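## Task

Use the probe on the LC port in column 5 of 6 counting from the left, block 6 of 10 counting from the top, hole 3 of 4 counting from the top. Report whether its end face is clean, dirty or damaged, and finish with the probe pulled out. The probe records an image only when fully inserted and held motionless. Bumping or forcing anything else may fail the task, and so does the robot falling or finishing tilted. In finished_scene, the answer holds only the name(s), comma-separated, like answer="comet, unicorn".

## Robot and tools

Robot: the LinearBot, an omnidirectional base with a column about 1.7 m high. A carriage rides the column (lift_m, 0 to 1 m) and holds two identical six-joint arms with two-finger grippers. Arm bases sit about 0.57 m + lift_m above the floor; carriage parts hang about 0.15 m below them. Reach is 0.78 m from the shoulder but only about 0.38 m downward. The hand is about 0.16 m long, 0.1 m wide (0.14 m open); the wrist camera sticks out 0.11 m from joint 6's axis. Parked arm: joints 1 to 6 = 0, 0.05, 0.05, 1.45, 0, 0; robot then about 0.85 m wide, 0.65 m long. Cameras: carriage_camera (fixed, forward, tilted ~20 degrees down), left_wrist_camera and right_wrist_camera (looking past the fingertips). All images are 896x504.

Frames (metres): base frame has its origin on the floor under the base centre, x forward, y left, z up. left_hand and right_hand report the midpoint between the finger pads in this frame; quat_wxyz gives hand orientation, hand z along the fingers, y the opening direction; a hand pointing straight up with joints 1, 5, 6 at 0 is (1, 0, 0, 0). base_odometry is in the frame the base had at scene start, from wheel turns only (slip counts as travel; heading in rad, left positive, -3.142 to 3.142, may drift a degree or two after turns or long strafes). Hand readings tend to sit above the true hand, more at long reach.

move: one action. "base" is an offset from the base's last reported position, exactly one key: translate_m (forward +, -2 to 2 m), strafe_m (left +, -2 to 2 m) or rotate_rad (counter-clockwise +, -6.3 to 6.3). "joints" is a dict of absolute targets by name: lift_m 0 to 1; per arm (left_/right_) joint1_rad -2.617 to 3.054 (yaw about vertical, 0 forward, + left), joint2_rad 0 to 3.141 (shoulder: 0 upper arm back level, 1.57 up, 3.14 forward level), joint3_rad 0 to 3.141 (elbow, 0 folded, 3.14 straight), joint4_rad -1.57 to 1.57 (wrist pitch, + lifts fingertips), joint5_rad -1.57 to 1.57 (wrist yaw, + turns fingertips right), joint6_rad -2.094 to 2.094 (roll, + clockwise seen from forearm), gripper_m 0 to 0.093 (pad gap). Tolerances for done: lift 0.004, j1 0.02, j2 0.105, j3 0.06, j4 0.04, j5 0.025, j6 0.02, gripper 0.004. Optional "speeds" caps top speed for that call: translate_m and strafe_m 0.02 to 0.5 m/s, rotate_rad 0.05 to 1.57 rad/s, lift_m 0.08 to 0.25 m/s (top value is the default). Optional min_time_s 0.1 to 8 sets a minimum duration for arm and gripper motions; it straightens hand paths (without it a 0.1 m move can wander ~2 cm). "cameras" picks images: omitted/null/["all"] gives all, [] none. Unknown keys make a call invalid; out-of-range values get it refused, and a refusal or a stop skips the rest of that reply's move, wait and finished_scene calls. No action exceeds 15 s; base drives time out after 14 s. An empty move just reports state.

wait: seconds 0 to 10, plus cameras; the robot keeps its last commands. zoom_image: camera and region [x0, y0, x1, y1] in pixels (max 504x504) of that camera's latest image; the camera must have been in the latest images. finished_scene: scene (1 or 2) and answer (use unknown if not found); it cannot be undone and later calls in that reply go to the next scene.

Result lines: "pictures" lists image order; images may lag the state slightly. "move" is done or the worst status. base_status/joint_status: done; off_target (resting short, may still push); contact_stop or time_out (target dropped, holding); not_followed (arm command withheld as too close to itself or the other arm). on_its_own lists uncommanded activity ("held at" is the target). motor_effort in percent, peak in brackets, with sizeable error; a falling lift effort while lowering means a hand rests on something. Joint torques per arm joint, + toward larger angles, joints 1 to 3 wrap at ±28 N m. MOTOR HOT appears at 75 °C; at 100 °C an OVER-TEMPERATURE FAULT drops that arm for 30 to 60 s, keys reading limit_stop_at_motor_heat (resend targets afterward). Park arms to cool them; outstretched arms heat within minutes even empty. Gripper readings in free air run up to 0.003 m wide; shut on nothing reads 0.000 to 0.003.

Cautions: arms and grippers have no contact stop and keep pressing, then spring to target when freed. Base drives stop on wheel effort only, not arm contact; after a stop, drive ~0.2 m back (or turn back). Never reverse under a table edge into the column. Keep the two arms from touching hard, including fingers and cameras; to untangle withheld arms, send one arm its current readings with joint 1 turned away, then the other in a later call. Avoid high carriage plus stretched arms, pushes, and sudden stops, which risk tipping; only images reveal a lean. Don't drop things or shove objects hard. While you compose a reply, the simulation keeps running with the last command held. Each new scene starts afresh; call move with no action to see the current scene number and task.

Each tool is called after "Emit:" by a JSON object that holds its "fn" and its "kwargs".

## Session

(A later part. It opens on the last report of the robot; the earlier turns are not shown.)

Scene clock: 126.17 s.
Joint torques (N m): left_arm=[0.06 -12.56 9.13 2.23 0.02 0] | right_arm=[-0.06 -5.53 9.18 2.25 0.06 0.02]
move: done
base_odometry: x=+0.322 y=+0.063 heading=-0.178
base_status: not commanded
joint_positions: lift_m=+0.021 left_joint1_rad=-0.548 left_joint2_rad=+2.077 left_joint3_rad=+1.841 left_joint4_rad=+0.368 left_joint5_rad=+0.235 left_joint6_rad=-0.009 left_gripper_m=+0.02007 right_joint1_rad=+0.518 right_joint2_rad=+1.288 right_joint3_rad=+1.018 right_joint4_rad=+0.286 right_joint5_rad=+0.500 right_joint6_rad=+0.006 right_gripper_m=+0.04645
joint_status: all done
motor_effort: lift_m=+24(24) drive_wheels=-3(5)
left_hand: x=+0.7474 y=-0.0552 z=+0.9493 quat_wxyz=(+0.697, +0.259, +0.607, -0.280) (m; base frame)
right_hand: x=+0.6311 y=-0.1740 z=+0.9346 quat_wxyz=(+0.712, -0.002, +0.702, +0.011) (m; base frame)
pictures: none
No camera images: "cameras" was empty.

Emit:
{"fn": "move", "kwargs": {"joints": {"right_joint5_rad": 0.516}, "min_time_s": 0.5, "cameras": []}}

Emit:
{"fn": "wait", "kwargs": {"seconds": 0.5, "cameras": ["right_wrist_camera", "left_wrist_camera"]}}

Emit:
{"fn": "zoom_image", "kwargs": {"camera": "right_wrist_camera", "region": [430, 70, 500, 140]}}

Emit:
{"fn": "zoom_image", "kwargs": {"camera": "left_wrist_camera", "region": [360, 100, 480, 220]}}

Scene clock: 127.83 s.
Joint torques (N m): left_arm=[0.06 -12.56 9.11 2.23 0.02 -0.01] | right_arm=[0.08 -5.45 9.24 2.29 0.14 0.04]
move: done
base_odometry: x=+0.322 y=+0.063 heading=-0.178
base_status: not commanded
joint_positions: lift_m=+0.021 left_joint1_rad=-0.548 left_joint2_rad=+2.077 left_joint3_rad=+1.841 left_joint4_rad=+0.368 left_joint5_rad=+0.235 left_joint6_rad=-0.009 left_gripper_m=+0.02007 right_joint1_rad=+0.518 right_joint2_rad=+1.288 right_joint3_rad=+1.018 right_joint4_rad=+0.286 right_joint5_rad=+0.505 right_joint6_rad=+0.006 right_gripper_m=+0.04645
joint_status: all done
motor_effort: lift_m=+24(24) drive_wheels=-4(5)
left_hand: x=+0.7474 y=-0.0552 z=+0.9493 quat_wxyz=(+0.697, +0.259, +0.607, -0.280) (m; base frame)
right_hand: x=+0.6312 y=-0.1749 z=+0.9346 quat_wxyz=(+0.712, +0.000, +0.702, +0.009) (m; base frame)
pictures: none
No camera images: "cameras" was empty.

Scene clock: 128.33 s.
Joint torques (N m): left_arm=[0.06 -12.56 9.11 2.23 0.02 -0.01] | right_arm=[0.01 -5.56 9.1 2.26 0.09 0.01]
base_odometry: x=+0.322 y=+0.063 heading=-0.178
base_status: not commanded
joint_positions: lift_m=+0.021 left_joint1_rad=-0.548 left_joint2_rad=+2.077 left_joint3_rad=+1.841 left_joint4_rad=+0.369 left_joint5_rad=+0.235 left_joint6_rad=-0.009 left_gripper_m=+0.02007 right_joint1_rad=+0.518 right_joint2_rad=+1.288 right_joint3_rad=+1.018 right_joint4_rad=+0.286 right_joint5_rad=+0.506 right_joint6_rad=+0.006 right_gripper_m=+0.04645
joint_status: all done
motor_effort: lift_m=+24(24) drive_wheels=-4(5)
left_hand: x=+0.7474 y=-0.0552 z=+0.9494 quat_wxyz=(+0.698, +0.259, +0.607, -0.280) (m; base frame)
right_hand: x=+0.6312 y=-0.1750 z=+0.9346 quat_wxyz=(+0.712, +0.000, +0.702, +0.009) (m; base frame)
wait: 0.50 s; at rest by 0.27 s
pictures: left_wrist_camera, right_wrist_camera

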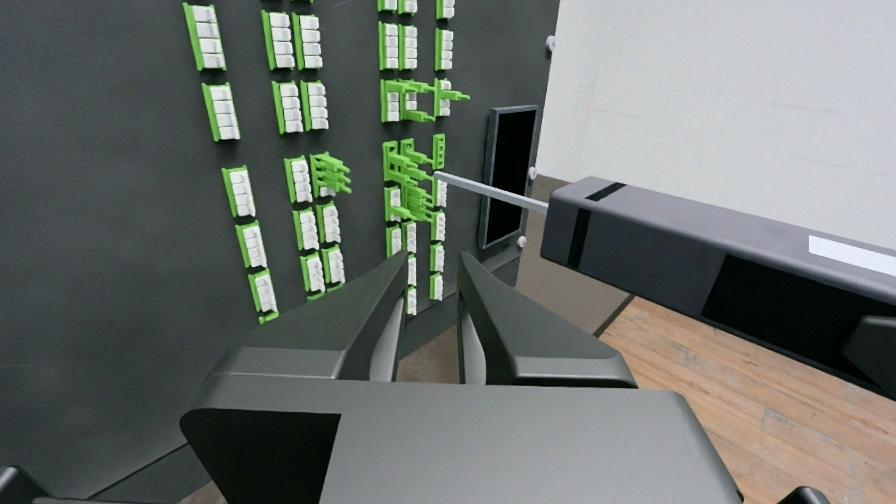

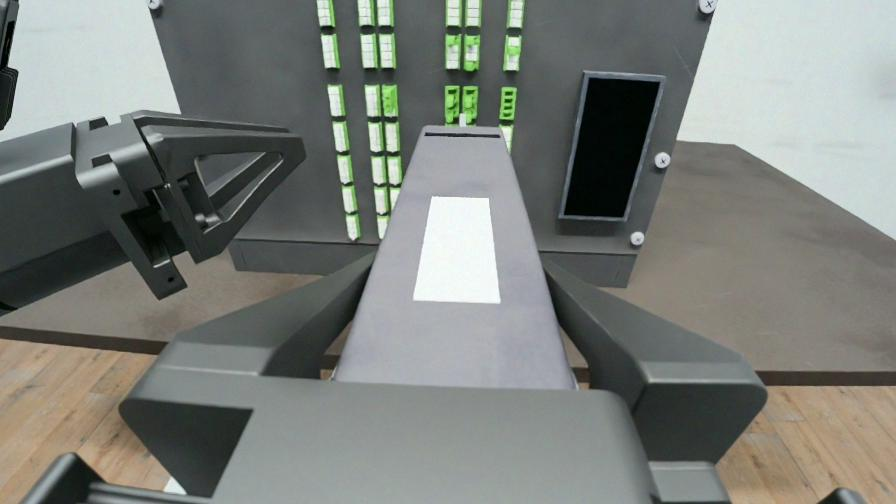

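Scaled by 7.200 from the camera's 896x504 image, which has a finer 1280x720 frame.

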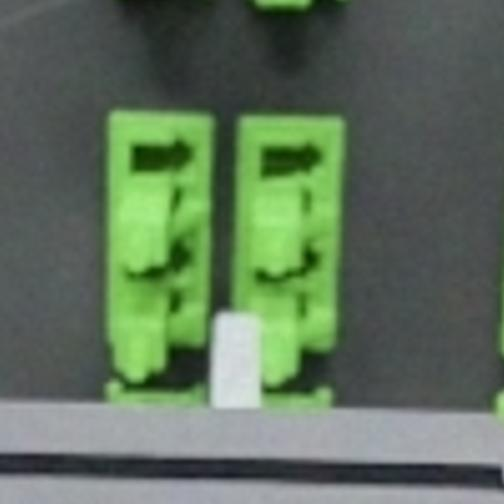

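Scaled by 4.200 from the camera's 896x504 image, which has a finer 1280x720 frame.

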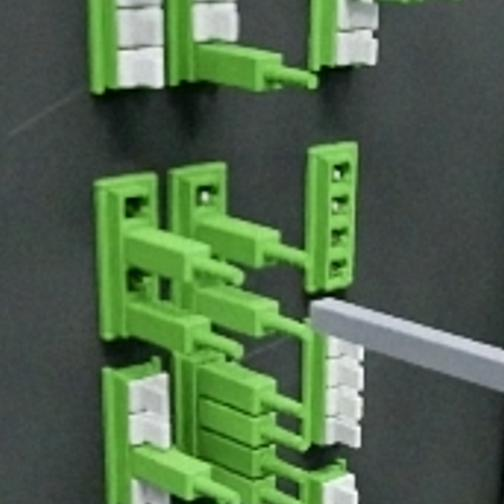

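Emit:
{"fn": "move", "kwargs": {"joints": {"right_joint5_rad": 0.524}, "min_time_s": 0.5, "cameras": []}}

Emit:
{"fn": "wait", "kwargs": {"seconds": 0.5, "cameras": ["right_wrist_camera", "left_wrist_camera"]}}

Emit:
{"fn": "zoom_image", "kwargs": {"camera": "right_wrist_camera", "region": [430, 70, 500, 140]}}

Emit:
{"fn": "zoom_image", "kwargs": {"camera": "left_wrist_camera", "region": [360, 100, 480, 220]}}

Scene clock: 129.77 s.
Joint torques (N m): left_arm=[0.06 -12.56 9.11 2.23 0.02 -0.01] | right_arm=[-0.16 -5.46 9.22 2.26 0.16 -0.02]
move: done
base_odometry: x=+0.322 y=+0.063 heading=-0.178
base_status: not commanded
joint_positions: lift_m=+0.021 left_joint1_rad=-0.548 left_joint2_rad=+2.077 left_joint3_rad=+1.841 left_joint4_rad=+0.368 left_joint5_rad=+0.235 left_joint6_rad=-0.009 left_gripper_m=+0.02007 right_joint1_rad=+0.518 right_joint2_rad=+1.288 right_joint3_rad=+1.018 right_joint4_rad=+0.286 right_joint5_rad=+0.514 right_joint6_rad=+0.006 right_gripper_m=+0.04645
joint_status: all done
motor_effort: lift_m=+24(24) drive_wheels=-4(5)
left_hand: x=+0.7474 y=-0.0552 z=+0.9493 quat_wxyz=(+0.697, +0.259, +0.607, -0.280) (m; base frame)
right_hand: x=+0.6312 y=-0.1764 z=+0.9346 quat_wxyz=(+0.712, +0.003, +0.702, +0.006) (m; base frame)
pictures: none
No camera images: "cameras" was empty.

Scene clock: 130.27 s.
Joint torques (N m): left_arm=[0.08 -12.56 9.13 2.23 0.02 -0.01] | right_arm=[0.1 -5.41 9.02 2.27 0.12 0.01]
base_odometry: x=+0.322 y=+0.063 heading=-0.178
base_status: not commanded
joint_positions: lift_m=+0.021 left_joint1_rad=-0.548 left_joint2_rad=+2.077 left_joint3_rad=+1.841 left_joint4_rad=+0.368 left_joint5_rad=+0.235 left_joint6_rad=-0.009 left_gripper_m=+0.02007 right_joint1_rad=+0.518 right_joint2_rad=+1.288 right_joint3_rad=+1.018 right_joint4_rad=+0.286 right_joint5_rad=+0.514 right_joint6_rad=+0.006 right_gripper_m=+0.04645
joint_status: all done
motor_effort: lift_m=+24(24) drive_wheels=-4(5)
left_hand: x=+0.7474 y=-0.0552 z=+0.9493 quat_wxyz=(+0.697, +0.259, +0.607, -0.280) (m; base frame)
right_hand: x=+0.6312 y=-0.1764 z=+0.9346 quat_wxyz=(+0.712, +0.003, +0.702, +0.006) (m; base frame)
wait: 0.50 s; at rest by 0.27 s
pictures: left_wrist_camera, right_wrist_camera

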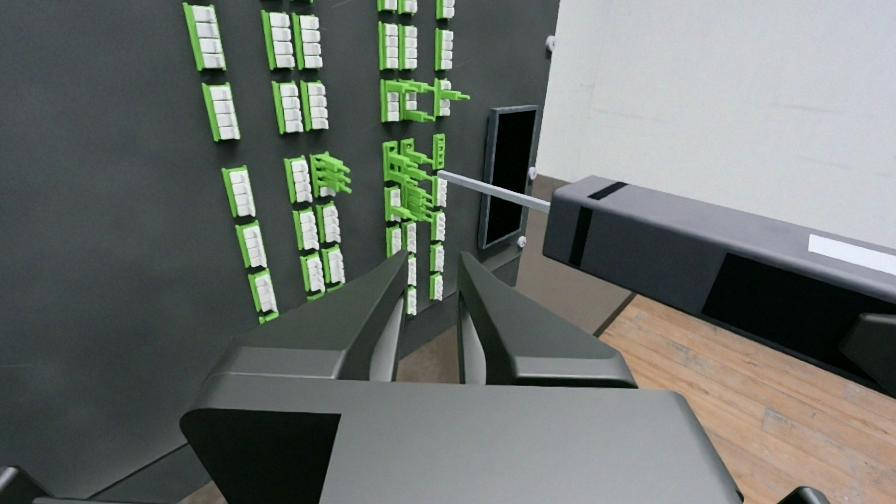

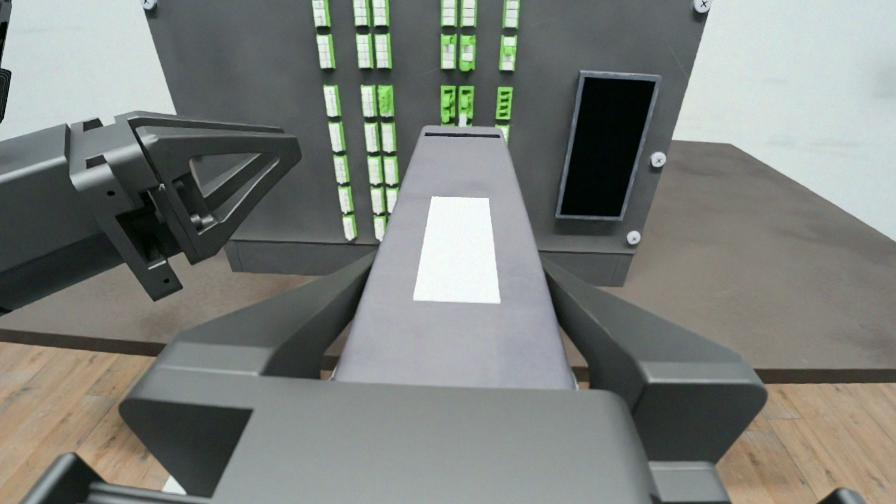

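Scaled by 7.200 from the camera's 896x504 image, which has a finer 1280x720 frame.

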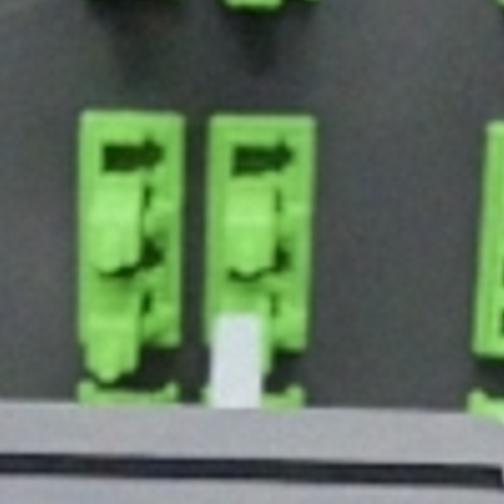

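Scaled by 4.200 from the camera's 896x504 image, which has a finer 1280x720 frame.

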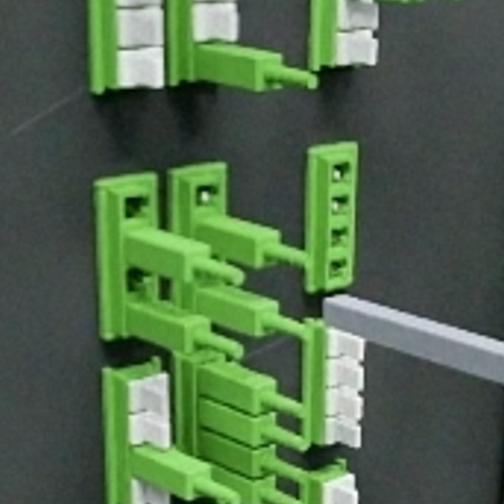

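Emit:
{"fn": "move", "kwargs": {"joints": {"right_joint5_rad": 0.5268, "right_joint4_rad": 0.3415}, "min_time_s": 0.5, "cameras": []}}

Emit:
{"fn": "wait", "kwargs": {"seconds": 0.5, "cameras": ["right_wrist_camera", "left_wrist_camera"]}}

Emit:
{"fn": "zoom_image", "kwargs": {"camera": "right_wrist_camera", "region": [430, 70, 500, 140]}}

Emit:
{"fn": "zoom_image", "kwargs": {"camera": "left_wrist_camera", "region": [400, 130, 480, 210]}}

Scene clock: 132.73 s.
Joint torques (N m): left_arm=[0.06 -12.56 9.13 2.23 0.02 0] | right_arm=[0.06 -5.56 9.03 2.29 0.14 0.05]
move: off_target
base_odometry: x=+0.322 y=+0.063 heading=-0.178
base_status: not commanded
joint_positions: lift_m=+0.021 left_joint1_rad=-0.548 left_joint2_rad=+2.077 left_joint3_rad=+1.841 left_joint4_rad=+0.368 left_joint5_rad=+0.235 left_joint6_rad=-0.009 left_gripper_m=+0.02007 right_joint1_rad=+0.518 right_joint2_rad=+1.288 right_joint3_rad=+1.018 right_joint4_rad=+0.286 right_joint5_rad=+0.517 right_joint6_rad=+0.006 right_gripper_m=+0.04645
joint_status: right_joint4_rad off_target (ended at +0.286, target +0.342); the others done
motor_effort: lift_m=+24(24) drive_wheels=-4(5)
left_hand: x=+0.7474 y=-0.0552 z=+0.9493 quat_wxyz=(+0.697, +0.259, +0.607, -0.280) (m; base frame)
right_hand: x=+0.6312 y=-0.1769 z=+0.9346 quat_wxyz=(+0.712, +0.004, +0.702, +0.005) (m; base frame)
pictures: none
No camera images: "cameras" was empty.

Scene clock: 133.23 s.
Joint torques (N m): left_arm=[0.08 -12.56 9.13 2.23 0.02 -0.01] | right_arm=[0.03 -5.53 9.01 2.24 0.16 -0.02]
base_odometry: x=+0.322 y=+0.063 heading=-0.178
base_status: not commanded
joint_positions: lift_m=+0.021 left_joint1_rad=-0.548 left_joint2_rad=+2.077 left_joint3_rad=+1.841 left_joint4_rad=+0.368 left_joint5_rad=+0.235 left_joint6_rad=-0.009 left_gripper_m=+0.02007 right_joint1_rad=+0.518 right_joint2_rad=+1.288 right_joint3_rad=+1.018 right_joint4_rad=+0.286 right_joint5_rad=+0.517 right_joint6_rad=+0.006 right_gripper_m=+0.04645
joint_status: right_joint4_rad off_target (ended at +0.286, target +0.342); the others done
motor_effort: lift_m=+24(24) drive_wheels=-4(5)
left_hand: x=+0.7474 y=-0.0552 z=+0.9493 quat_wxyz=(+0.697, +0.259, +0.607, -0.280) (m; base frame)
right_hand: x=+0.6312 y=-0.1769 z=+0.9346 quat_wxyz=(+0.712, +0.004, +0.702, +0.005) (m; base frame)
wait: 0.50 s; at rest by 0.27 s
pictures: left_wrist_camera, right_wrist_camera

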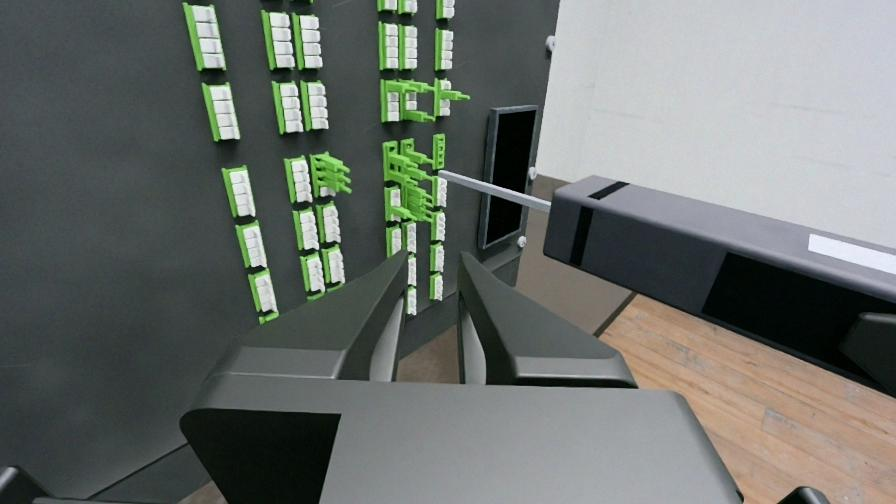

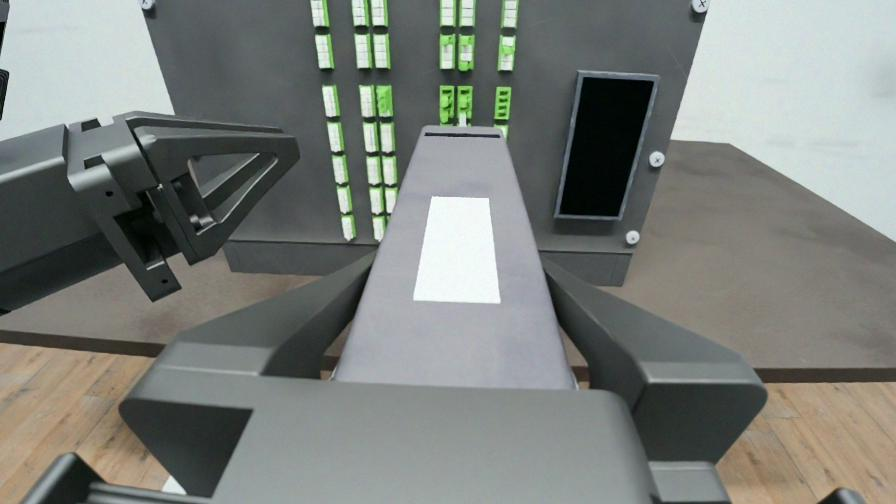

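Scaled by 7.200 from the camera's 896x504 image, which has a finer 1280x720 frame.

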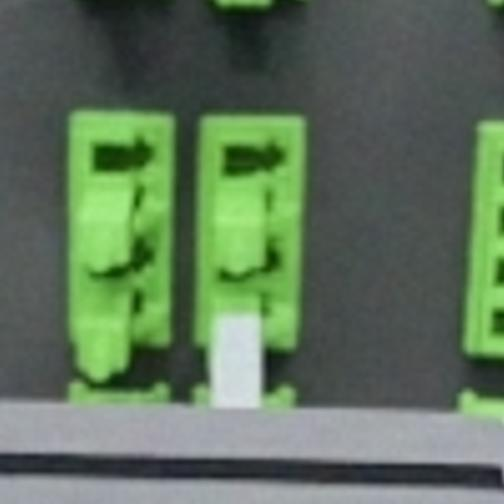

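Scaled by 6.300 from the camera's 896x504 image, which has a finer 1280x720 frame.

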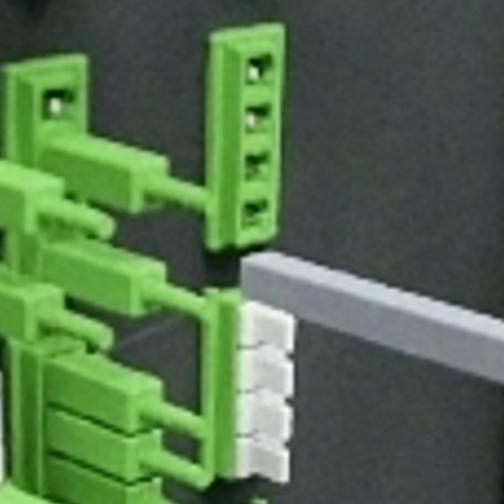

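Emit:
{"fn": "move", "kwargs": {"joints": {"right_joint4_rad": 0.345}, "min_time_s": 0.5, "cameras": []}}

Emit:
{"fn": "wait", "kwargs": {"seconds": 0.5, "cameras": ["right_wrist_camera", "left_wrist_camera"]}}

Emit:
{"fn": "zoom_image", "kwargs": {"camera": "left_wrist_camera", "region": [400, 130, 480, 210]}}

Scene clock: 135.17 s.
Joint torques (N m): left_arm=[0.08 -12.56 9.13 2.23 0.02 -0.01] | right_arm=[-0.06 -5.42 9.25 2.31 0.12 -0.02]
move: off_target
base_odometry: x=+0.322 y=+0.063 heading=-0.178
base_status: not commanded
joint_positions: lift_m=+0.021 left_joint1_rad=-0.548 left_joint2_rad=+2.077 left_joint3_rad=+1.841 left_joint4_rad=+0.368 left_joint5_rad=+0.235 left_joint6_rad=-0.009 left_gripper_m=+0.02007 right_joint1_rad=+0.518 right_joint2_rad=+1.288 right_joint3_rad=+1.018 right_joint4_rad=+0.286 right_joint5_rad=+0.517 right_joint6_rad=+0.006 right_gripper_m=+0.04645
joint_status: right_joint4_rad off_target (ended at +0.286, target +0.345)
motor_effort: lift_m=+24(24) drive_wheels=-4(5)
left_hand: x=+0.7474 y=-0.0552 z=+0.9493 quat_wxyz=(+0.697, +0.259, +0.607, -0.280) (m; base frame)
right_hand: x=+0.6312 y=-0.1769 z=+0.9346 quat_wxyz=(+0.712, +0.004, +0.702, +0.005) (m; base frame)
pictures: none
No camera images: "cameras" was empty.

Scene clock: 135.67 s.
Joint torques (N m): left_arm=[0.08 -12.55 9.11 2.23 0.02 -0.01] | right_arm=[-0.09 -5.37 9.26 2.3 0.11 0.04]
base_odometry: x=+0.322 y=+0.063 heading=-0.178
base_status: not commanded
joint_positions: lift_m=+0.021 left_joint1_rad=-0.548 left_joint2_rad=+2.077 left_joint3_rad=+1.841 left_joint4_rad=+0.369 left_joint5_rad=+0.235 left_joint6_rad=-0.009 left_gripper_m=+0.02007 right_joint1_rad=+0.518 right_joint2_rad=+1.288 right_joint3_rad=+1.018 right_joint4_rad=+0.286 right_joint5_rad=+0.517 right_joint6_rad=+0.006 right_gripper_m=+0.04645
joint_status: right_joint4_rad off_target (ended at +0.286, target +0.345)
motor_effort: lift_m=+24(24) drive_wheels=-3(5)
left_hand: x=+0.7474 y=-0.0552 z=+0.9494 quat_wxyz=(+0.698, +0.259, +0.607, -0.280) (m; base frame)
right_hand: x=+0.6312 y=-0.1769 z=+0.9346 quat_wxyz=(+0.712, +0.004, +0.702, +0.005) (m; base frame)
wait: 0.50 s; at rest by 0.27 s
pictures: left_wrist_camera, right_wrist_camera

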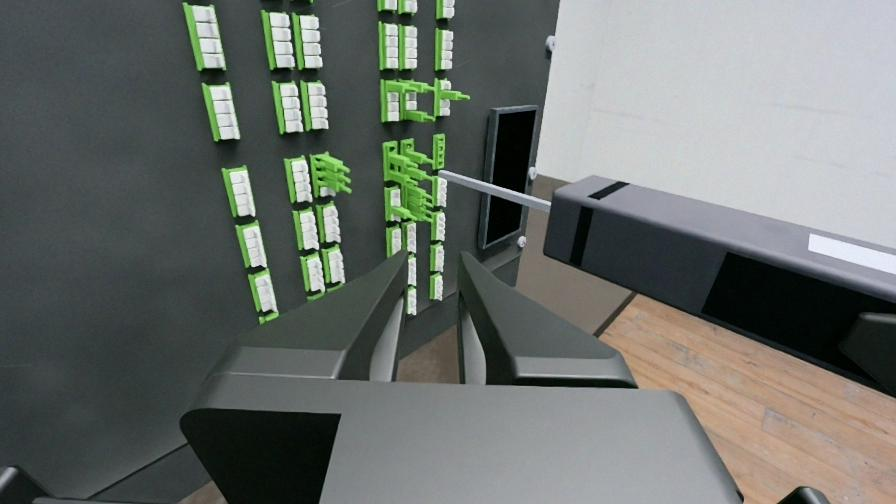

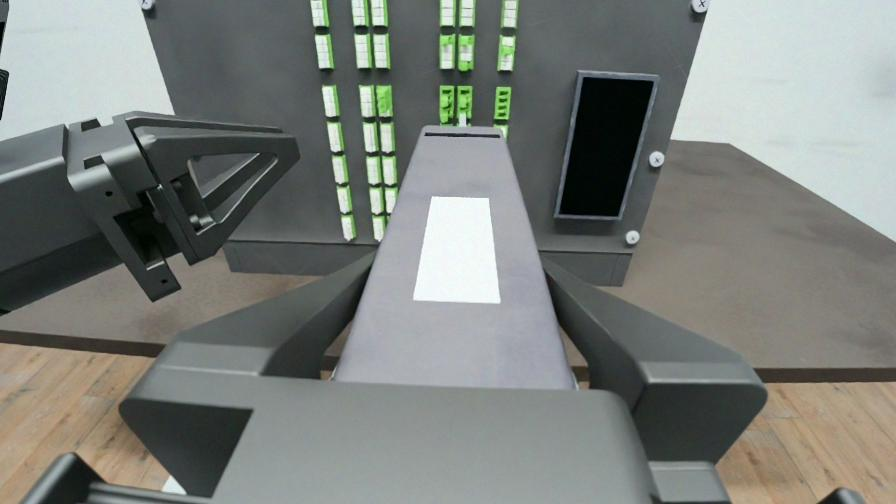

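Scaled by 6.300 from the camera's 896x504 image, which has a finer 1280x720 frame.

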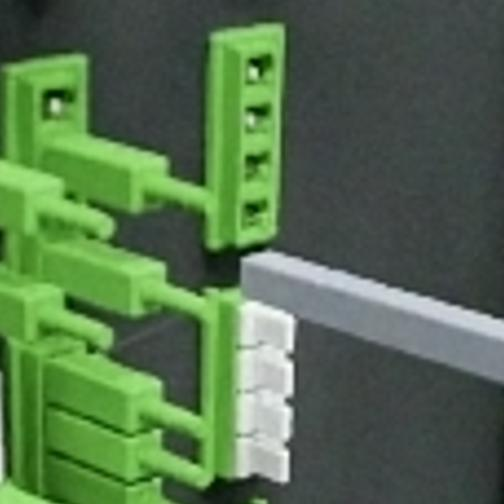

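Emit:
{"fn": "move", "kwargs": {"joints": {"right_joint4_rad": 0.350}, "min_time_s": 0.5, "cameras": []}}

Emit:
{"fn": "wait", "kwargs": {"seconds": 0.5, "cameras": ["right_wrist_camera", "left_wrist_camera"]}}

Emit:
{"fn": "zoom_image", "kwargs": {"camera": "left_wrist_camera", "region": [400, 130, 480, 210]}}

Scene clock: 136.97 s.
Joint torques (N m): left_arm=[0.05 -12.56 9.13 2.23 0.02 -0.01] | right_arm=[0.08 -5.38 9.28 2.35 0.12 0.01]
move: off_target
base_odometry: x=+0.322 y=+0.063 heading=-0.178
base_status: not commanded
joint_positions: lift_m=+0.021 left_joint1_rad=-0.548 left_joint2_rad=+2.077 left_joint3_rad=+1.841 left_joint4_rad=+0.368 left_joint5_rad=+0.235 left_joint6_rad=-0.009 left_gripper_m=+0.02007 right_joint1_rad=+0.518 right_joint2_rad=+1.288 right_joint3_rad=+1.018 right_joint4_rad=+0.288 right_joint5_rad=+0.517 right_joint6_rad=+0.006 right_gripper_m=+0.04645
joint_status: right_joint4_rad off_target (ended at +0.287, target +0.350)
motor_effort: lift_m=+24(24) drive_wheels=-4(5)
left_hand: x=+0.7474 y=-0.0552 z=+0.9493 quat_wxyz=(+0.697, +0.259, +0.607, -0.280) (m; base frame)
right_hand: x=+0.6312 y=-0.1769 z=+0.9350 quat_wxyz=(+0.712, +0.005, +0.702, +0.006) (m; base frame)
pictures: none
No camera images: "cameras" was empty.

Scene clock: 137.47 s.
Joint torques (N m): left_arm=[0.06 -12.56 9.11 2.23 0.02 -0.01] | right_arm=[0.08 -5.52 9.11 2.32 0.14 0.02]
base_odometry: x=+0.322 y=+0.063 heading=-0.178
base_status: not commanded
joint_positions: lift_m=+0.021 left_joint1_rad=-0.548 left_joint2_rad=+2.077 left_joint3_rad=+1.841 left_joint4_rad=+0.368 left_joint5_rad=+0.235 left_joint6_rad=-0.009 left_gripper_m=+0.02007 right_joint1_rad=+0.518 right_joint2_rad=+1.288 right_joint3_rad=+1.018 right_joint4_rad=+0.288 right_joint5_rad=+0.517 right_joint6_rad=+0.006 right_gripper_m=+0.04645
joint_status: right_joint4_rad off_target (ended at +0.287, target +0.350)
motor_effort: lift_m=+24(24) drive_wheels=-3(5)
left_hand: x=+0.7474 y=-0.0552 z=+0.9493 quat_wxyz=(+0.697, +0.259, +0.607, -0.280) (m; base frame)
right_hand: x=+0.6312 y=-0.1769 z=+0.9350 quat_wxyz=(+0.713, +0.005, +0.702, +0.006) (m; base frame)
wait: 0.50 s; at rest by 0.27 s
pictures: left_wrist_camera, right_wrist_camera

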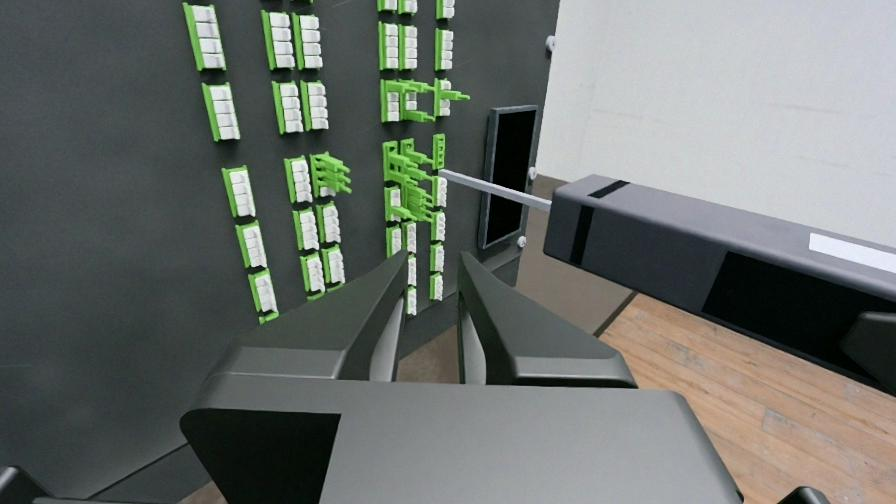

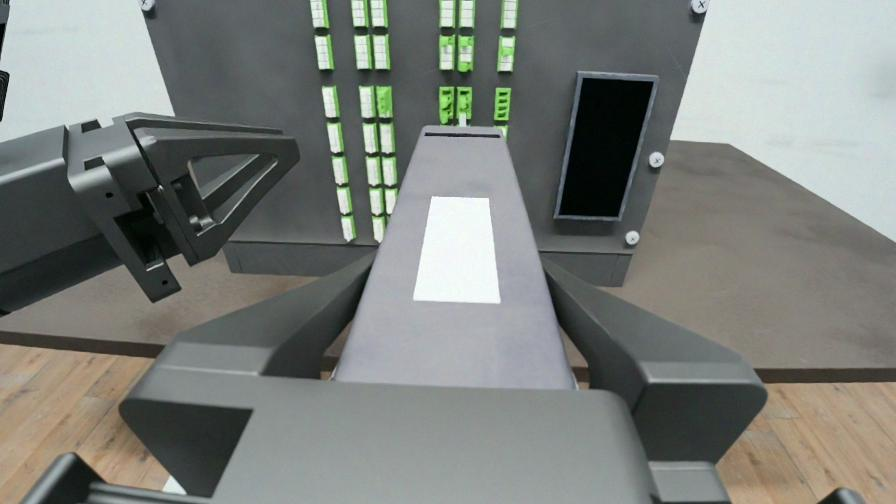

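Scaled by 6.300 from the camera's 896x504 image, which has a finer 1280x720 frame.

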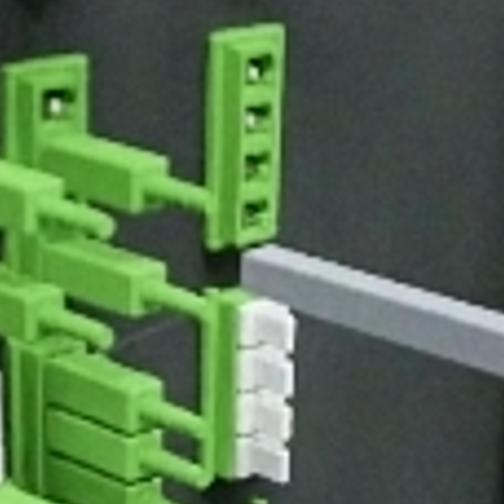

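Emit:
{"fn": "move", "kwargs": {"joints": {"right_joint1_rad": 0.518, "right_joint4_rad": 0.328, "right_joint5_rad": 0.517}, "min_time_s": 0.5, "cameras": []}}

Emit:
{"fn": "move", "kwargs": {"base": {"translate_m": 0.01}, "speeds": {"translate_m": 0.02}, "cameras": []}}

Emit:
{"fn": "wait", "kwargs": {"seconds": 0.6, "cameras": ["right_wrist_camera", "left_wrist_camera"]}}

Emit:
{"fn": "zoom_image", "kwargs": {"camera": "right_wrist_camera", "region": [430, 70, 500, 140]}}

Emit:
{"fn": "zoom_image", "kwargs": {"camera": "left_wrist_camera", "region": [400, 130, 480, 210]}}

Scene clock: 140.27 s.
Joint torques (N m): left_arm=[0.08 -12.55 9.11 2.23 0.02 -0.01] | right_arm=[-0.66 -5.63 9.28 2.15 0.05 0.03]
move: off_target
base_odometry: x=+0.322 y=+0.063 heading=-0.178
base_status: not commanded
joint_positions: lift_m=+0.021 left_joint1_rad=-0.548 left_joint2_rad=+2.077 left_joint3_rad=+1.841 left_joint4_rad=+0.368 left_joint5_rad=+0.235 left_joint6_rad=-0.009 left_gripper_m=+0.02007 right_joint1_rad=+0.518 right_joint2_rad=+1.288 right_joint3_rad=+1.018 right_joint4_rad=+0.283 right_joint5_rad=+0.517 right_joint6_rad=+0.006 right_gripper_m=+0.04645
joint_status: right_joint4_rad off_target (ended at +0.283, target +0.328); the others done
motor_effort: lift_m=+24(24) drive_wheels=-3(5)
left_hand: x=+0.7474 y=-0.0552 z=+0.9493 quat_wxyz=(+0.697, +0.259, +0.607, -0.280) (m; base frame)
right_hand: x=+0.6312 y=-0.1769 z=+0.9340 quat_wxyz=(+0.711, +0.004, +0.703, +0.005) (m; base frame)
pictures: none
No camera images: "cameras" was empty.

Scene clock: 141.17 s.
Joint torques (N m): left_arm=[0.03 -12.55 9.11 2.22 0.02 -0.01] | right_arm=[-0.9 -5.09 9.25 2.32 -0.02 -0.02]
move: done
base_odometry: x=+0.332 y=+0.061 heading=-0.178
base_status: done
joint_positions: lift_m=+0.021 left_joint1_rad=-0.548 left_joint2_rad=+2.077 left_joint3_rad=+1.841 left_joint4_rad=+0.368 left_joint5_rad=+0.234 left_joint6_rad=-0.009 left_gripper_m=+0.02007 right_joint1_rad=+0.524 right_joint2_rad=+1.284 right_joint3_rad=+1.018 right_joint4_rad=+0.271 right_joint5_rad=+0.526 right_joint6_rad=+0.006 right_gripper_m=+0.04645
joint_status: not commanded
motor_effort: lift_m=+24(24) drive_wheels=+3(6)
left_hand: x=+0.7474 y=-0.0551 z=+0.9493 quat_wxyz=(+0.697, +0.259, +0.607, -0.280) (m; base frame)
right_hand: x=+0.6295 y=-0.1764 z=+0.9330 quat_wxyz=(+0.709, +0.003, +0.705, +0.002) (m; base frame)
pictures: none
No camera images: "cameras" was empty.

Scene clock: 141.77 s.
Joint torques (N m): left_arm=[0.05 -12.55 9.13 2.23 0.02 0] | right_arm=[-1.02 -5.12 9.1 2.29 -0.03 0.09]
base_odometry: x=+0.332 y=+0.061 heading=-0.178
base_status: done
joint_positions: lift_m=+0.021 left_joint1_rad=-0.548 left_joint2_rad=+2.077 left_joint3_rad=+1.841 left_joint4_rad=+0.368 left_joint5_rad=+0.235 left_joint6_rad=-0.009 left_gripper_m=+0.02007 right_joint1_rad=+0.524 right_joint2_rad=+1.284 right_joint3_rad=+1.018 right_joint4_rad=+0.271 right_joint5_rad=+0.526 right_joint6_rad=+0.006 right_gripper_m=+0.04645
joint_status: not commanded
motor_effort: lift_m=+24(24) drive_wheels=+2(6)
left_hand: x=+0.7474 y=-0.0552 z=+0.9493 quat_wxyz=(+0.697, +0.259, +0.607, -0.280) (m; base frame)
right_hand: x=+0.6295 y=-0.1764 z=+0.9330 quat_wxyz=(+0.709, +0.003, +0.705, +0.002) (m; base frame)
wait: 0.60 s; at rest by 0.27 s
pictures: left_wrist_camera, right_wrist_camera

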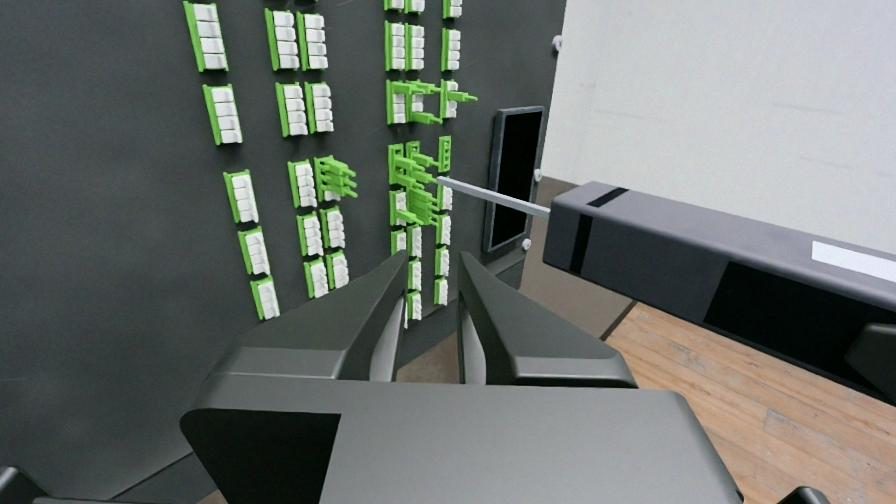

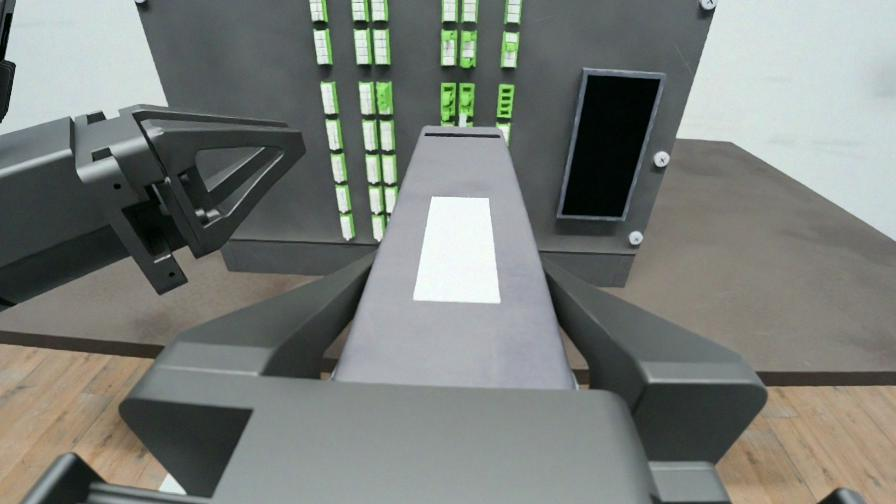

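Scaled by 7.200 from the camera's 896x504 image, which has a finer 1280x720 frame.

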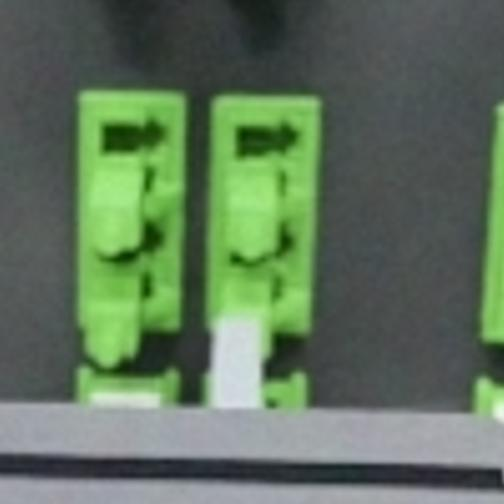

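Scaled by 6.300 from the camera's 896x504 image, which has a finer 1280x720 frame.

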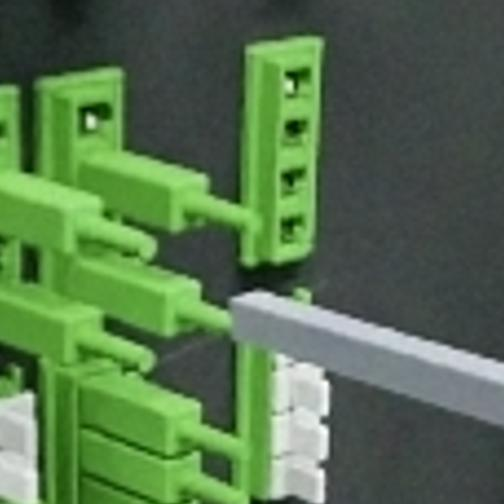

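Emit:
{"fn": "move", "kwargs": {"base": {"translate_m": -0.012}, "speeds": {"translate_m": 0.03}, "cameras": []}}

Emit:
{"fn": "wait", "kwargs": {"seconds": 0.6, "cameras": ["right_wrist_camera", "left_wrist_camera"]}}

Emit:
{"fn": "zoom_image", "kwargs": {"camera": "right_wrist_camera", "region": [430, 70, 500, 140]}}

Emit:
{"fn": "zoom_image", "kwargs": {"camera": "left_wrist_camera", "region": [400, 130, 480, 210]}}

Scene clock: 143.50 s.
Joint torques (N m): left_arm=[0.08 -12.56 9.17 2.23 0.01 -0.01] | right_arm=[-1.07 -5.55 9.36 2.27 -0.05 0.02]
move: done
base_odometry: x=+0.320 y=+0.064 heading=-0.178
base_status: done
joint_positions: lift_m=+0.021 left_joint1_rad=-0.548 left_joint2_rad=+2.077 left_joint3_rad=+1.841 left_joint4_rad=+0.368 left_joint5_rad=+0.234 left_joint6_rad=-0.009 left_gripper_m=+0.02007 right_joint1_rad=+0.523 right_joint2_rad=+1.285 right_joint3_rad=+1.018 right_joint4_rad=+0.273 right_joint5_rad=+0.523 right_joint6_rad=+0.006 right_gripper_m=+0.04645
joint_status: not commanded
motor_effort: lift_m=+24(24) drive_wheels=+1(8)
left_hand: x=+0.7473 y=-0.0553 z=+0.9493 quat_wxyz=(+0.697, +0.259, +0.607, -0.280) (m; base frame)
right_hand: x=+0.6299 y=-0.1761 z=+0.9328 quat_wxyz=(+0.709, +0.003, +0.705, +0.003) (m; base frame)
pictures: none
No camera images: "cameras" was empty.

Scene clock: 144.10 s.
Joint torques (N m): left_arm=[0.1 -12.55 9.13 2.24 0.02 0] | right_arm=[-0.96 -5.27 9.17 2.31 -0.03 0.05]
base_odometry: x=+0.320 y=+0.064 heading=-0.178
base_status: done
joint_positions: lift_m=+0.021 left_joint1_rad=-0.548 left_joint2_rad=+2.077 left_joint3_rad=+1.841 left_joint4_rad=+0.368 left_joint5_rad=+0.234 left_joint6_rad=-0.009 left_gripper_m=+0.02007 right_joint1_rad=+0.523 right_joint2_rad=+1.285 right_joint3_rad=+1.018 right_joint4_rad=+0.273 right_joint5_rad=+0.523 right_joint6_rad=+0.006 right_gripper_m=+0.04645
joint_status: not commanded
motor_effort: lift_m=+24(24) drive_wheels=+1(8)
left_hand: x=+0.7473 y=-0.0553 z=+0.9493 quat_wxyz=(+0.697, +0.259, +0.607, -0.280) (m; base frame)
right_hand: x=+0.6299 y=-0.1761 z=+0.9328 quat_wxyz=(+0.709, +0.003, +0.705, +0.003) (m; base frame)
wait: 0.60 s; at rest by 0.27 s
pictures: left_wrist_camera, right_wrist_camera

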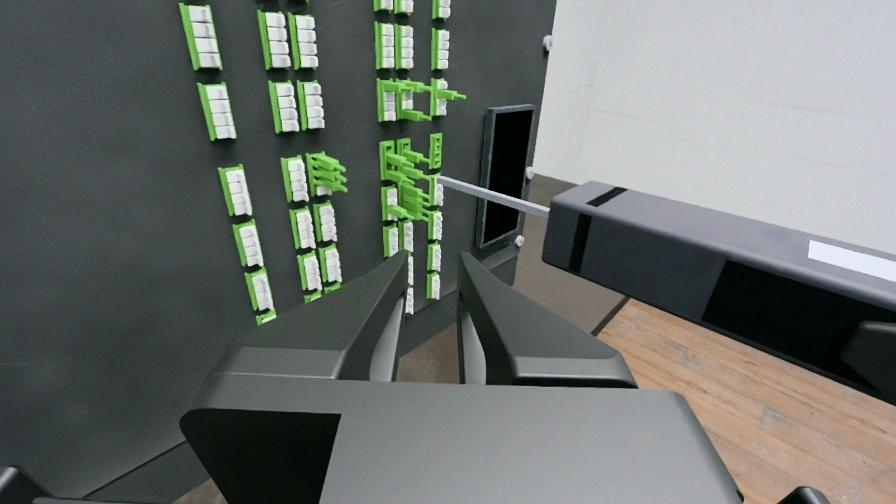

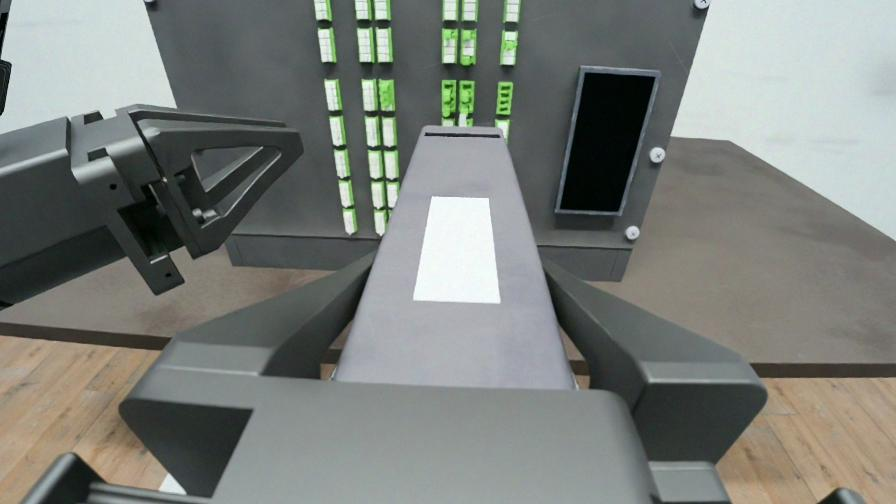

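Scaled by 7.200 from the camera's 896x504 image, which has a finer 1280x720 frame.

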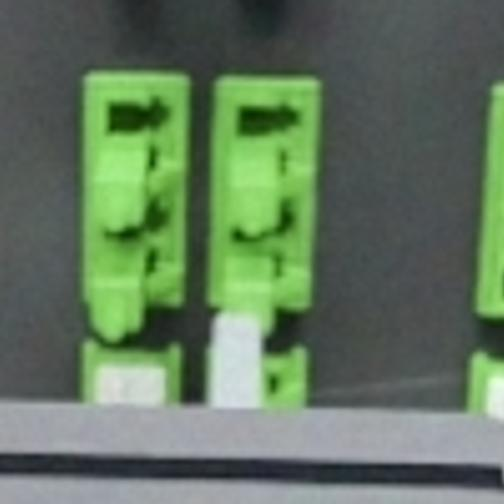

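Scaled by 6.300 from the camera's 896x504 image, which has a finer 1280x720 frame.

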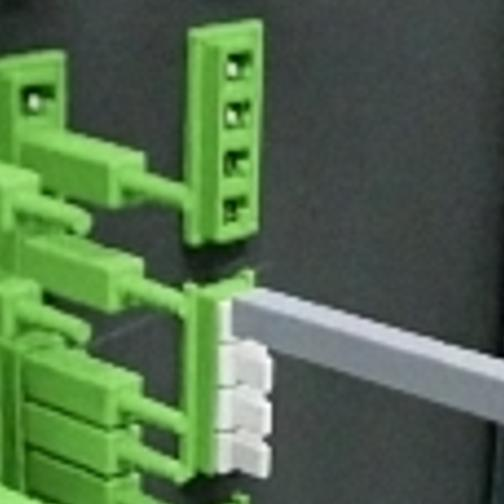

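Emit:
{"fn": "move", "kwargs": {"joints": {"right_joint2_rad": 1.265, "right_joint4_rad": 0.351}, "min_time_s": 0.6, "cameras": []}}

Emit:
{"fn": "wait", "kwargs": {"seconds": 0.4, "cameras": []}}

Scene clock: 146.57 s.
Joint torques (N m): left_arm=[0.09 -12.56 9.13 2.24 0.02 -0.01] | right_arm=[-0.96 -6.61 9.07 2.37 -0.03 0.01]
move: off_target
base_odometry: x=+0.320 y=+0.064 heading=-0.178
base_status: not commanded
joint_positions: lift_m=+0.021 left_joint1_rad=-0.548 left_joint2_rad=+2.077 left_joint3_rad=+1.841 left_joint4_rad=+0.368 left_joint5_rad=+0.234 left_joint6_rad=-0.009 left_gripper_m=+0.02007 right_joint1_rad=+0.523 right_joint2_rad=+1.285 right_joint3_rad=+1.018 right_joint4_rad=+0.288 right_joint5_rad=+0.523 right_joint6_rad=+0.006 right_gripper_m=+0.04645
joint_status: right_joint4_rad off_target (ended at +0.288, target +0.351); the others done
motor_effort: lift_m=+24(24) drive_wheels=+2(3)
left_hand: x=+0.7473 y=-0.0553 z=+0.9493 quat_wxyz=(+0.697, +0.259, +0.607, -0.280) (m; base frame)
right_hand: x=+0.6299 y=-0.1761 z=+0.9362 quat_wxyz=(+0.713, +0.006, +0.701, +0.006) (m; base frame)
pictures: none
No camera images: "cameras" was empty.

Scene clock: 146.97 s.
Joint torques (N m): left_arm=[0.1 -12.56 9.13 2.23 0.02 -0.01] | right_arm=[-1.05 -6.53 9.1 2.33 -0.01 -0.01]
base_odometry: x=+0.320 y=+0.064 heading=-0.178
base_status: not commanded
joint_positions: lift_m=+0.021 left_joint1_rad=-0.548 left_joint2_rad=+2.077 left_joint3_rad=+1.841 left_joint4_rad=+0.368 left_joint5_rad=+0.234 left_joint6_rad=-0.009 left_gripper_m=+0.02007 right_joint1_rad=+0.523 right_joint2_rad=+1.285 right_joint3_rad=+1.018 right_joint4_rad=+0.289 right_joint5_rad=+0.523 right_joint6_rad=+0.006 right_gripper_m=+0.04645
joint_status: right_joint4_rad off_target (ended at +0.288, target +0.351); the others done
motor_effort: lift_m=+24(24) drive_wheels=+1(3)
left_hand: x=+0.7473 y=-0.0553 z=+0.9493 quat_wxyz=(+0.697, +0.259, +0.607, -0.280) (m; base frame)
right_hand: x=+0.6299 y=-0.1761 z=+0.9363 quat_wxyz=(+0.714, +0.006, +0.701, +0.006) (m; base frame)
wait: 0.40 s; at rest by 0.27 s
pictures: none
No camera images: "cameras" was empty.

Emit:
{"fn": "move", "kwargs": {"joints": {"right_joint1_rad": 0.511, "right_joint5_rad": 0.508, "right_joint3_rad": 1.034}, "min_time_s": 0.6, "cameras": []}}

Emit:
{"fn": "wait", "kwargs": {"seconds": 0.4, "cameras": []}}

Scene clock: 149.27 s.
Joint torques (N m): left_arm=[0.1 -12.56 9.11 2.23 0.02 0] | right_arm=[-1.03 -6.54 9.87 2.32 -0.02 0.03]
move: done
base_odometry: x=+0.320 y=+0.064 heading=-0.178
base_status: not commanded
joint_positions: lift_m=+0.021 left_joint1_rad=-0.548 left_joint2_rad=+2.077 left_joint3_rad=+1.841 left_joint4_rad=+0.368 left_joint5_rad=+0.234 left_joint6_rad=-0.009 left_gripper_m=+0.02007 right_joint1_rad=+0.518 right_joint2_rad=+1.285 right_joint3_rad=+1.018 right_joint4_rad=+0.289 right_joint5_rad=+0.518 right_joint6_rad=+0.006 right_gripper_m=+0.04645
joint_status: all done
motor_effort: lift_m=+24(24) drive_wheels=+1(2)
left_hand: x=+0.7473 y=-0.0553 z=+0.9493 quat_wxyz=(+0.697, +0.259, +0.607, -0.280) (m; base frame)
right_hand: x=+0.6306 y=-0.1775 z=+0.9363 quat_wxyz=(+0.714, +0.006, +0.701, +0.006) (m; base frame)
pictures: none
No camera images: "cameras" was empty.

Scene clock: 149.67 s.
Joint torques (N m): left_arm=[0.1 -12.56 9.13 2.23 0.03 0] | right_arm=[-0.95 -6.57 10.03 2.33 -0.07 0.06]
base_odometry: x=+0.320 y=+0.064 heading=-0.178
base_status: not commanded
joint_positions: lift_m=+0.021 left_joint1_rad=-0.548 left_joint2_rad=+2.077 left_joint3_rad=+1.841 left_joint4_rad=+0.368 left_joint5_rad=+0.234 left_joint6_rad=-0.009 left_gripper_m=+0.02007 right_joint1_rad=+0.518 right_joint2_rad=+1.285 right_joint3_rad=+1.018 right_joint4_rad=+0.289 right_joint5_rad=+0.518 right_joint6_rad=+0.006 right_gripper_m=+0.04645
joint_status: all done
motor_effort: lift_m=+24(24) drive_wheels=+1(2)
left_hand: x=+0.7473 y=-0.0553 z=+0.9493 quat_wxyz=(+0.697, +0.259, +0.607, -0.280) (m; base frame)
right_hand: x=+0.6306 y=-0.1775 z=+0.9363 quat_wxyz=(+0.714, +0.006, +0.701, +0.006) (m; base frame)
wait: 0.40 s; at rest by 0.27 s
pictures: none
No camera images: "cameras" was empty.


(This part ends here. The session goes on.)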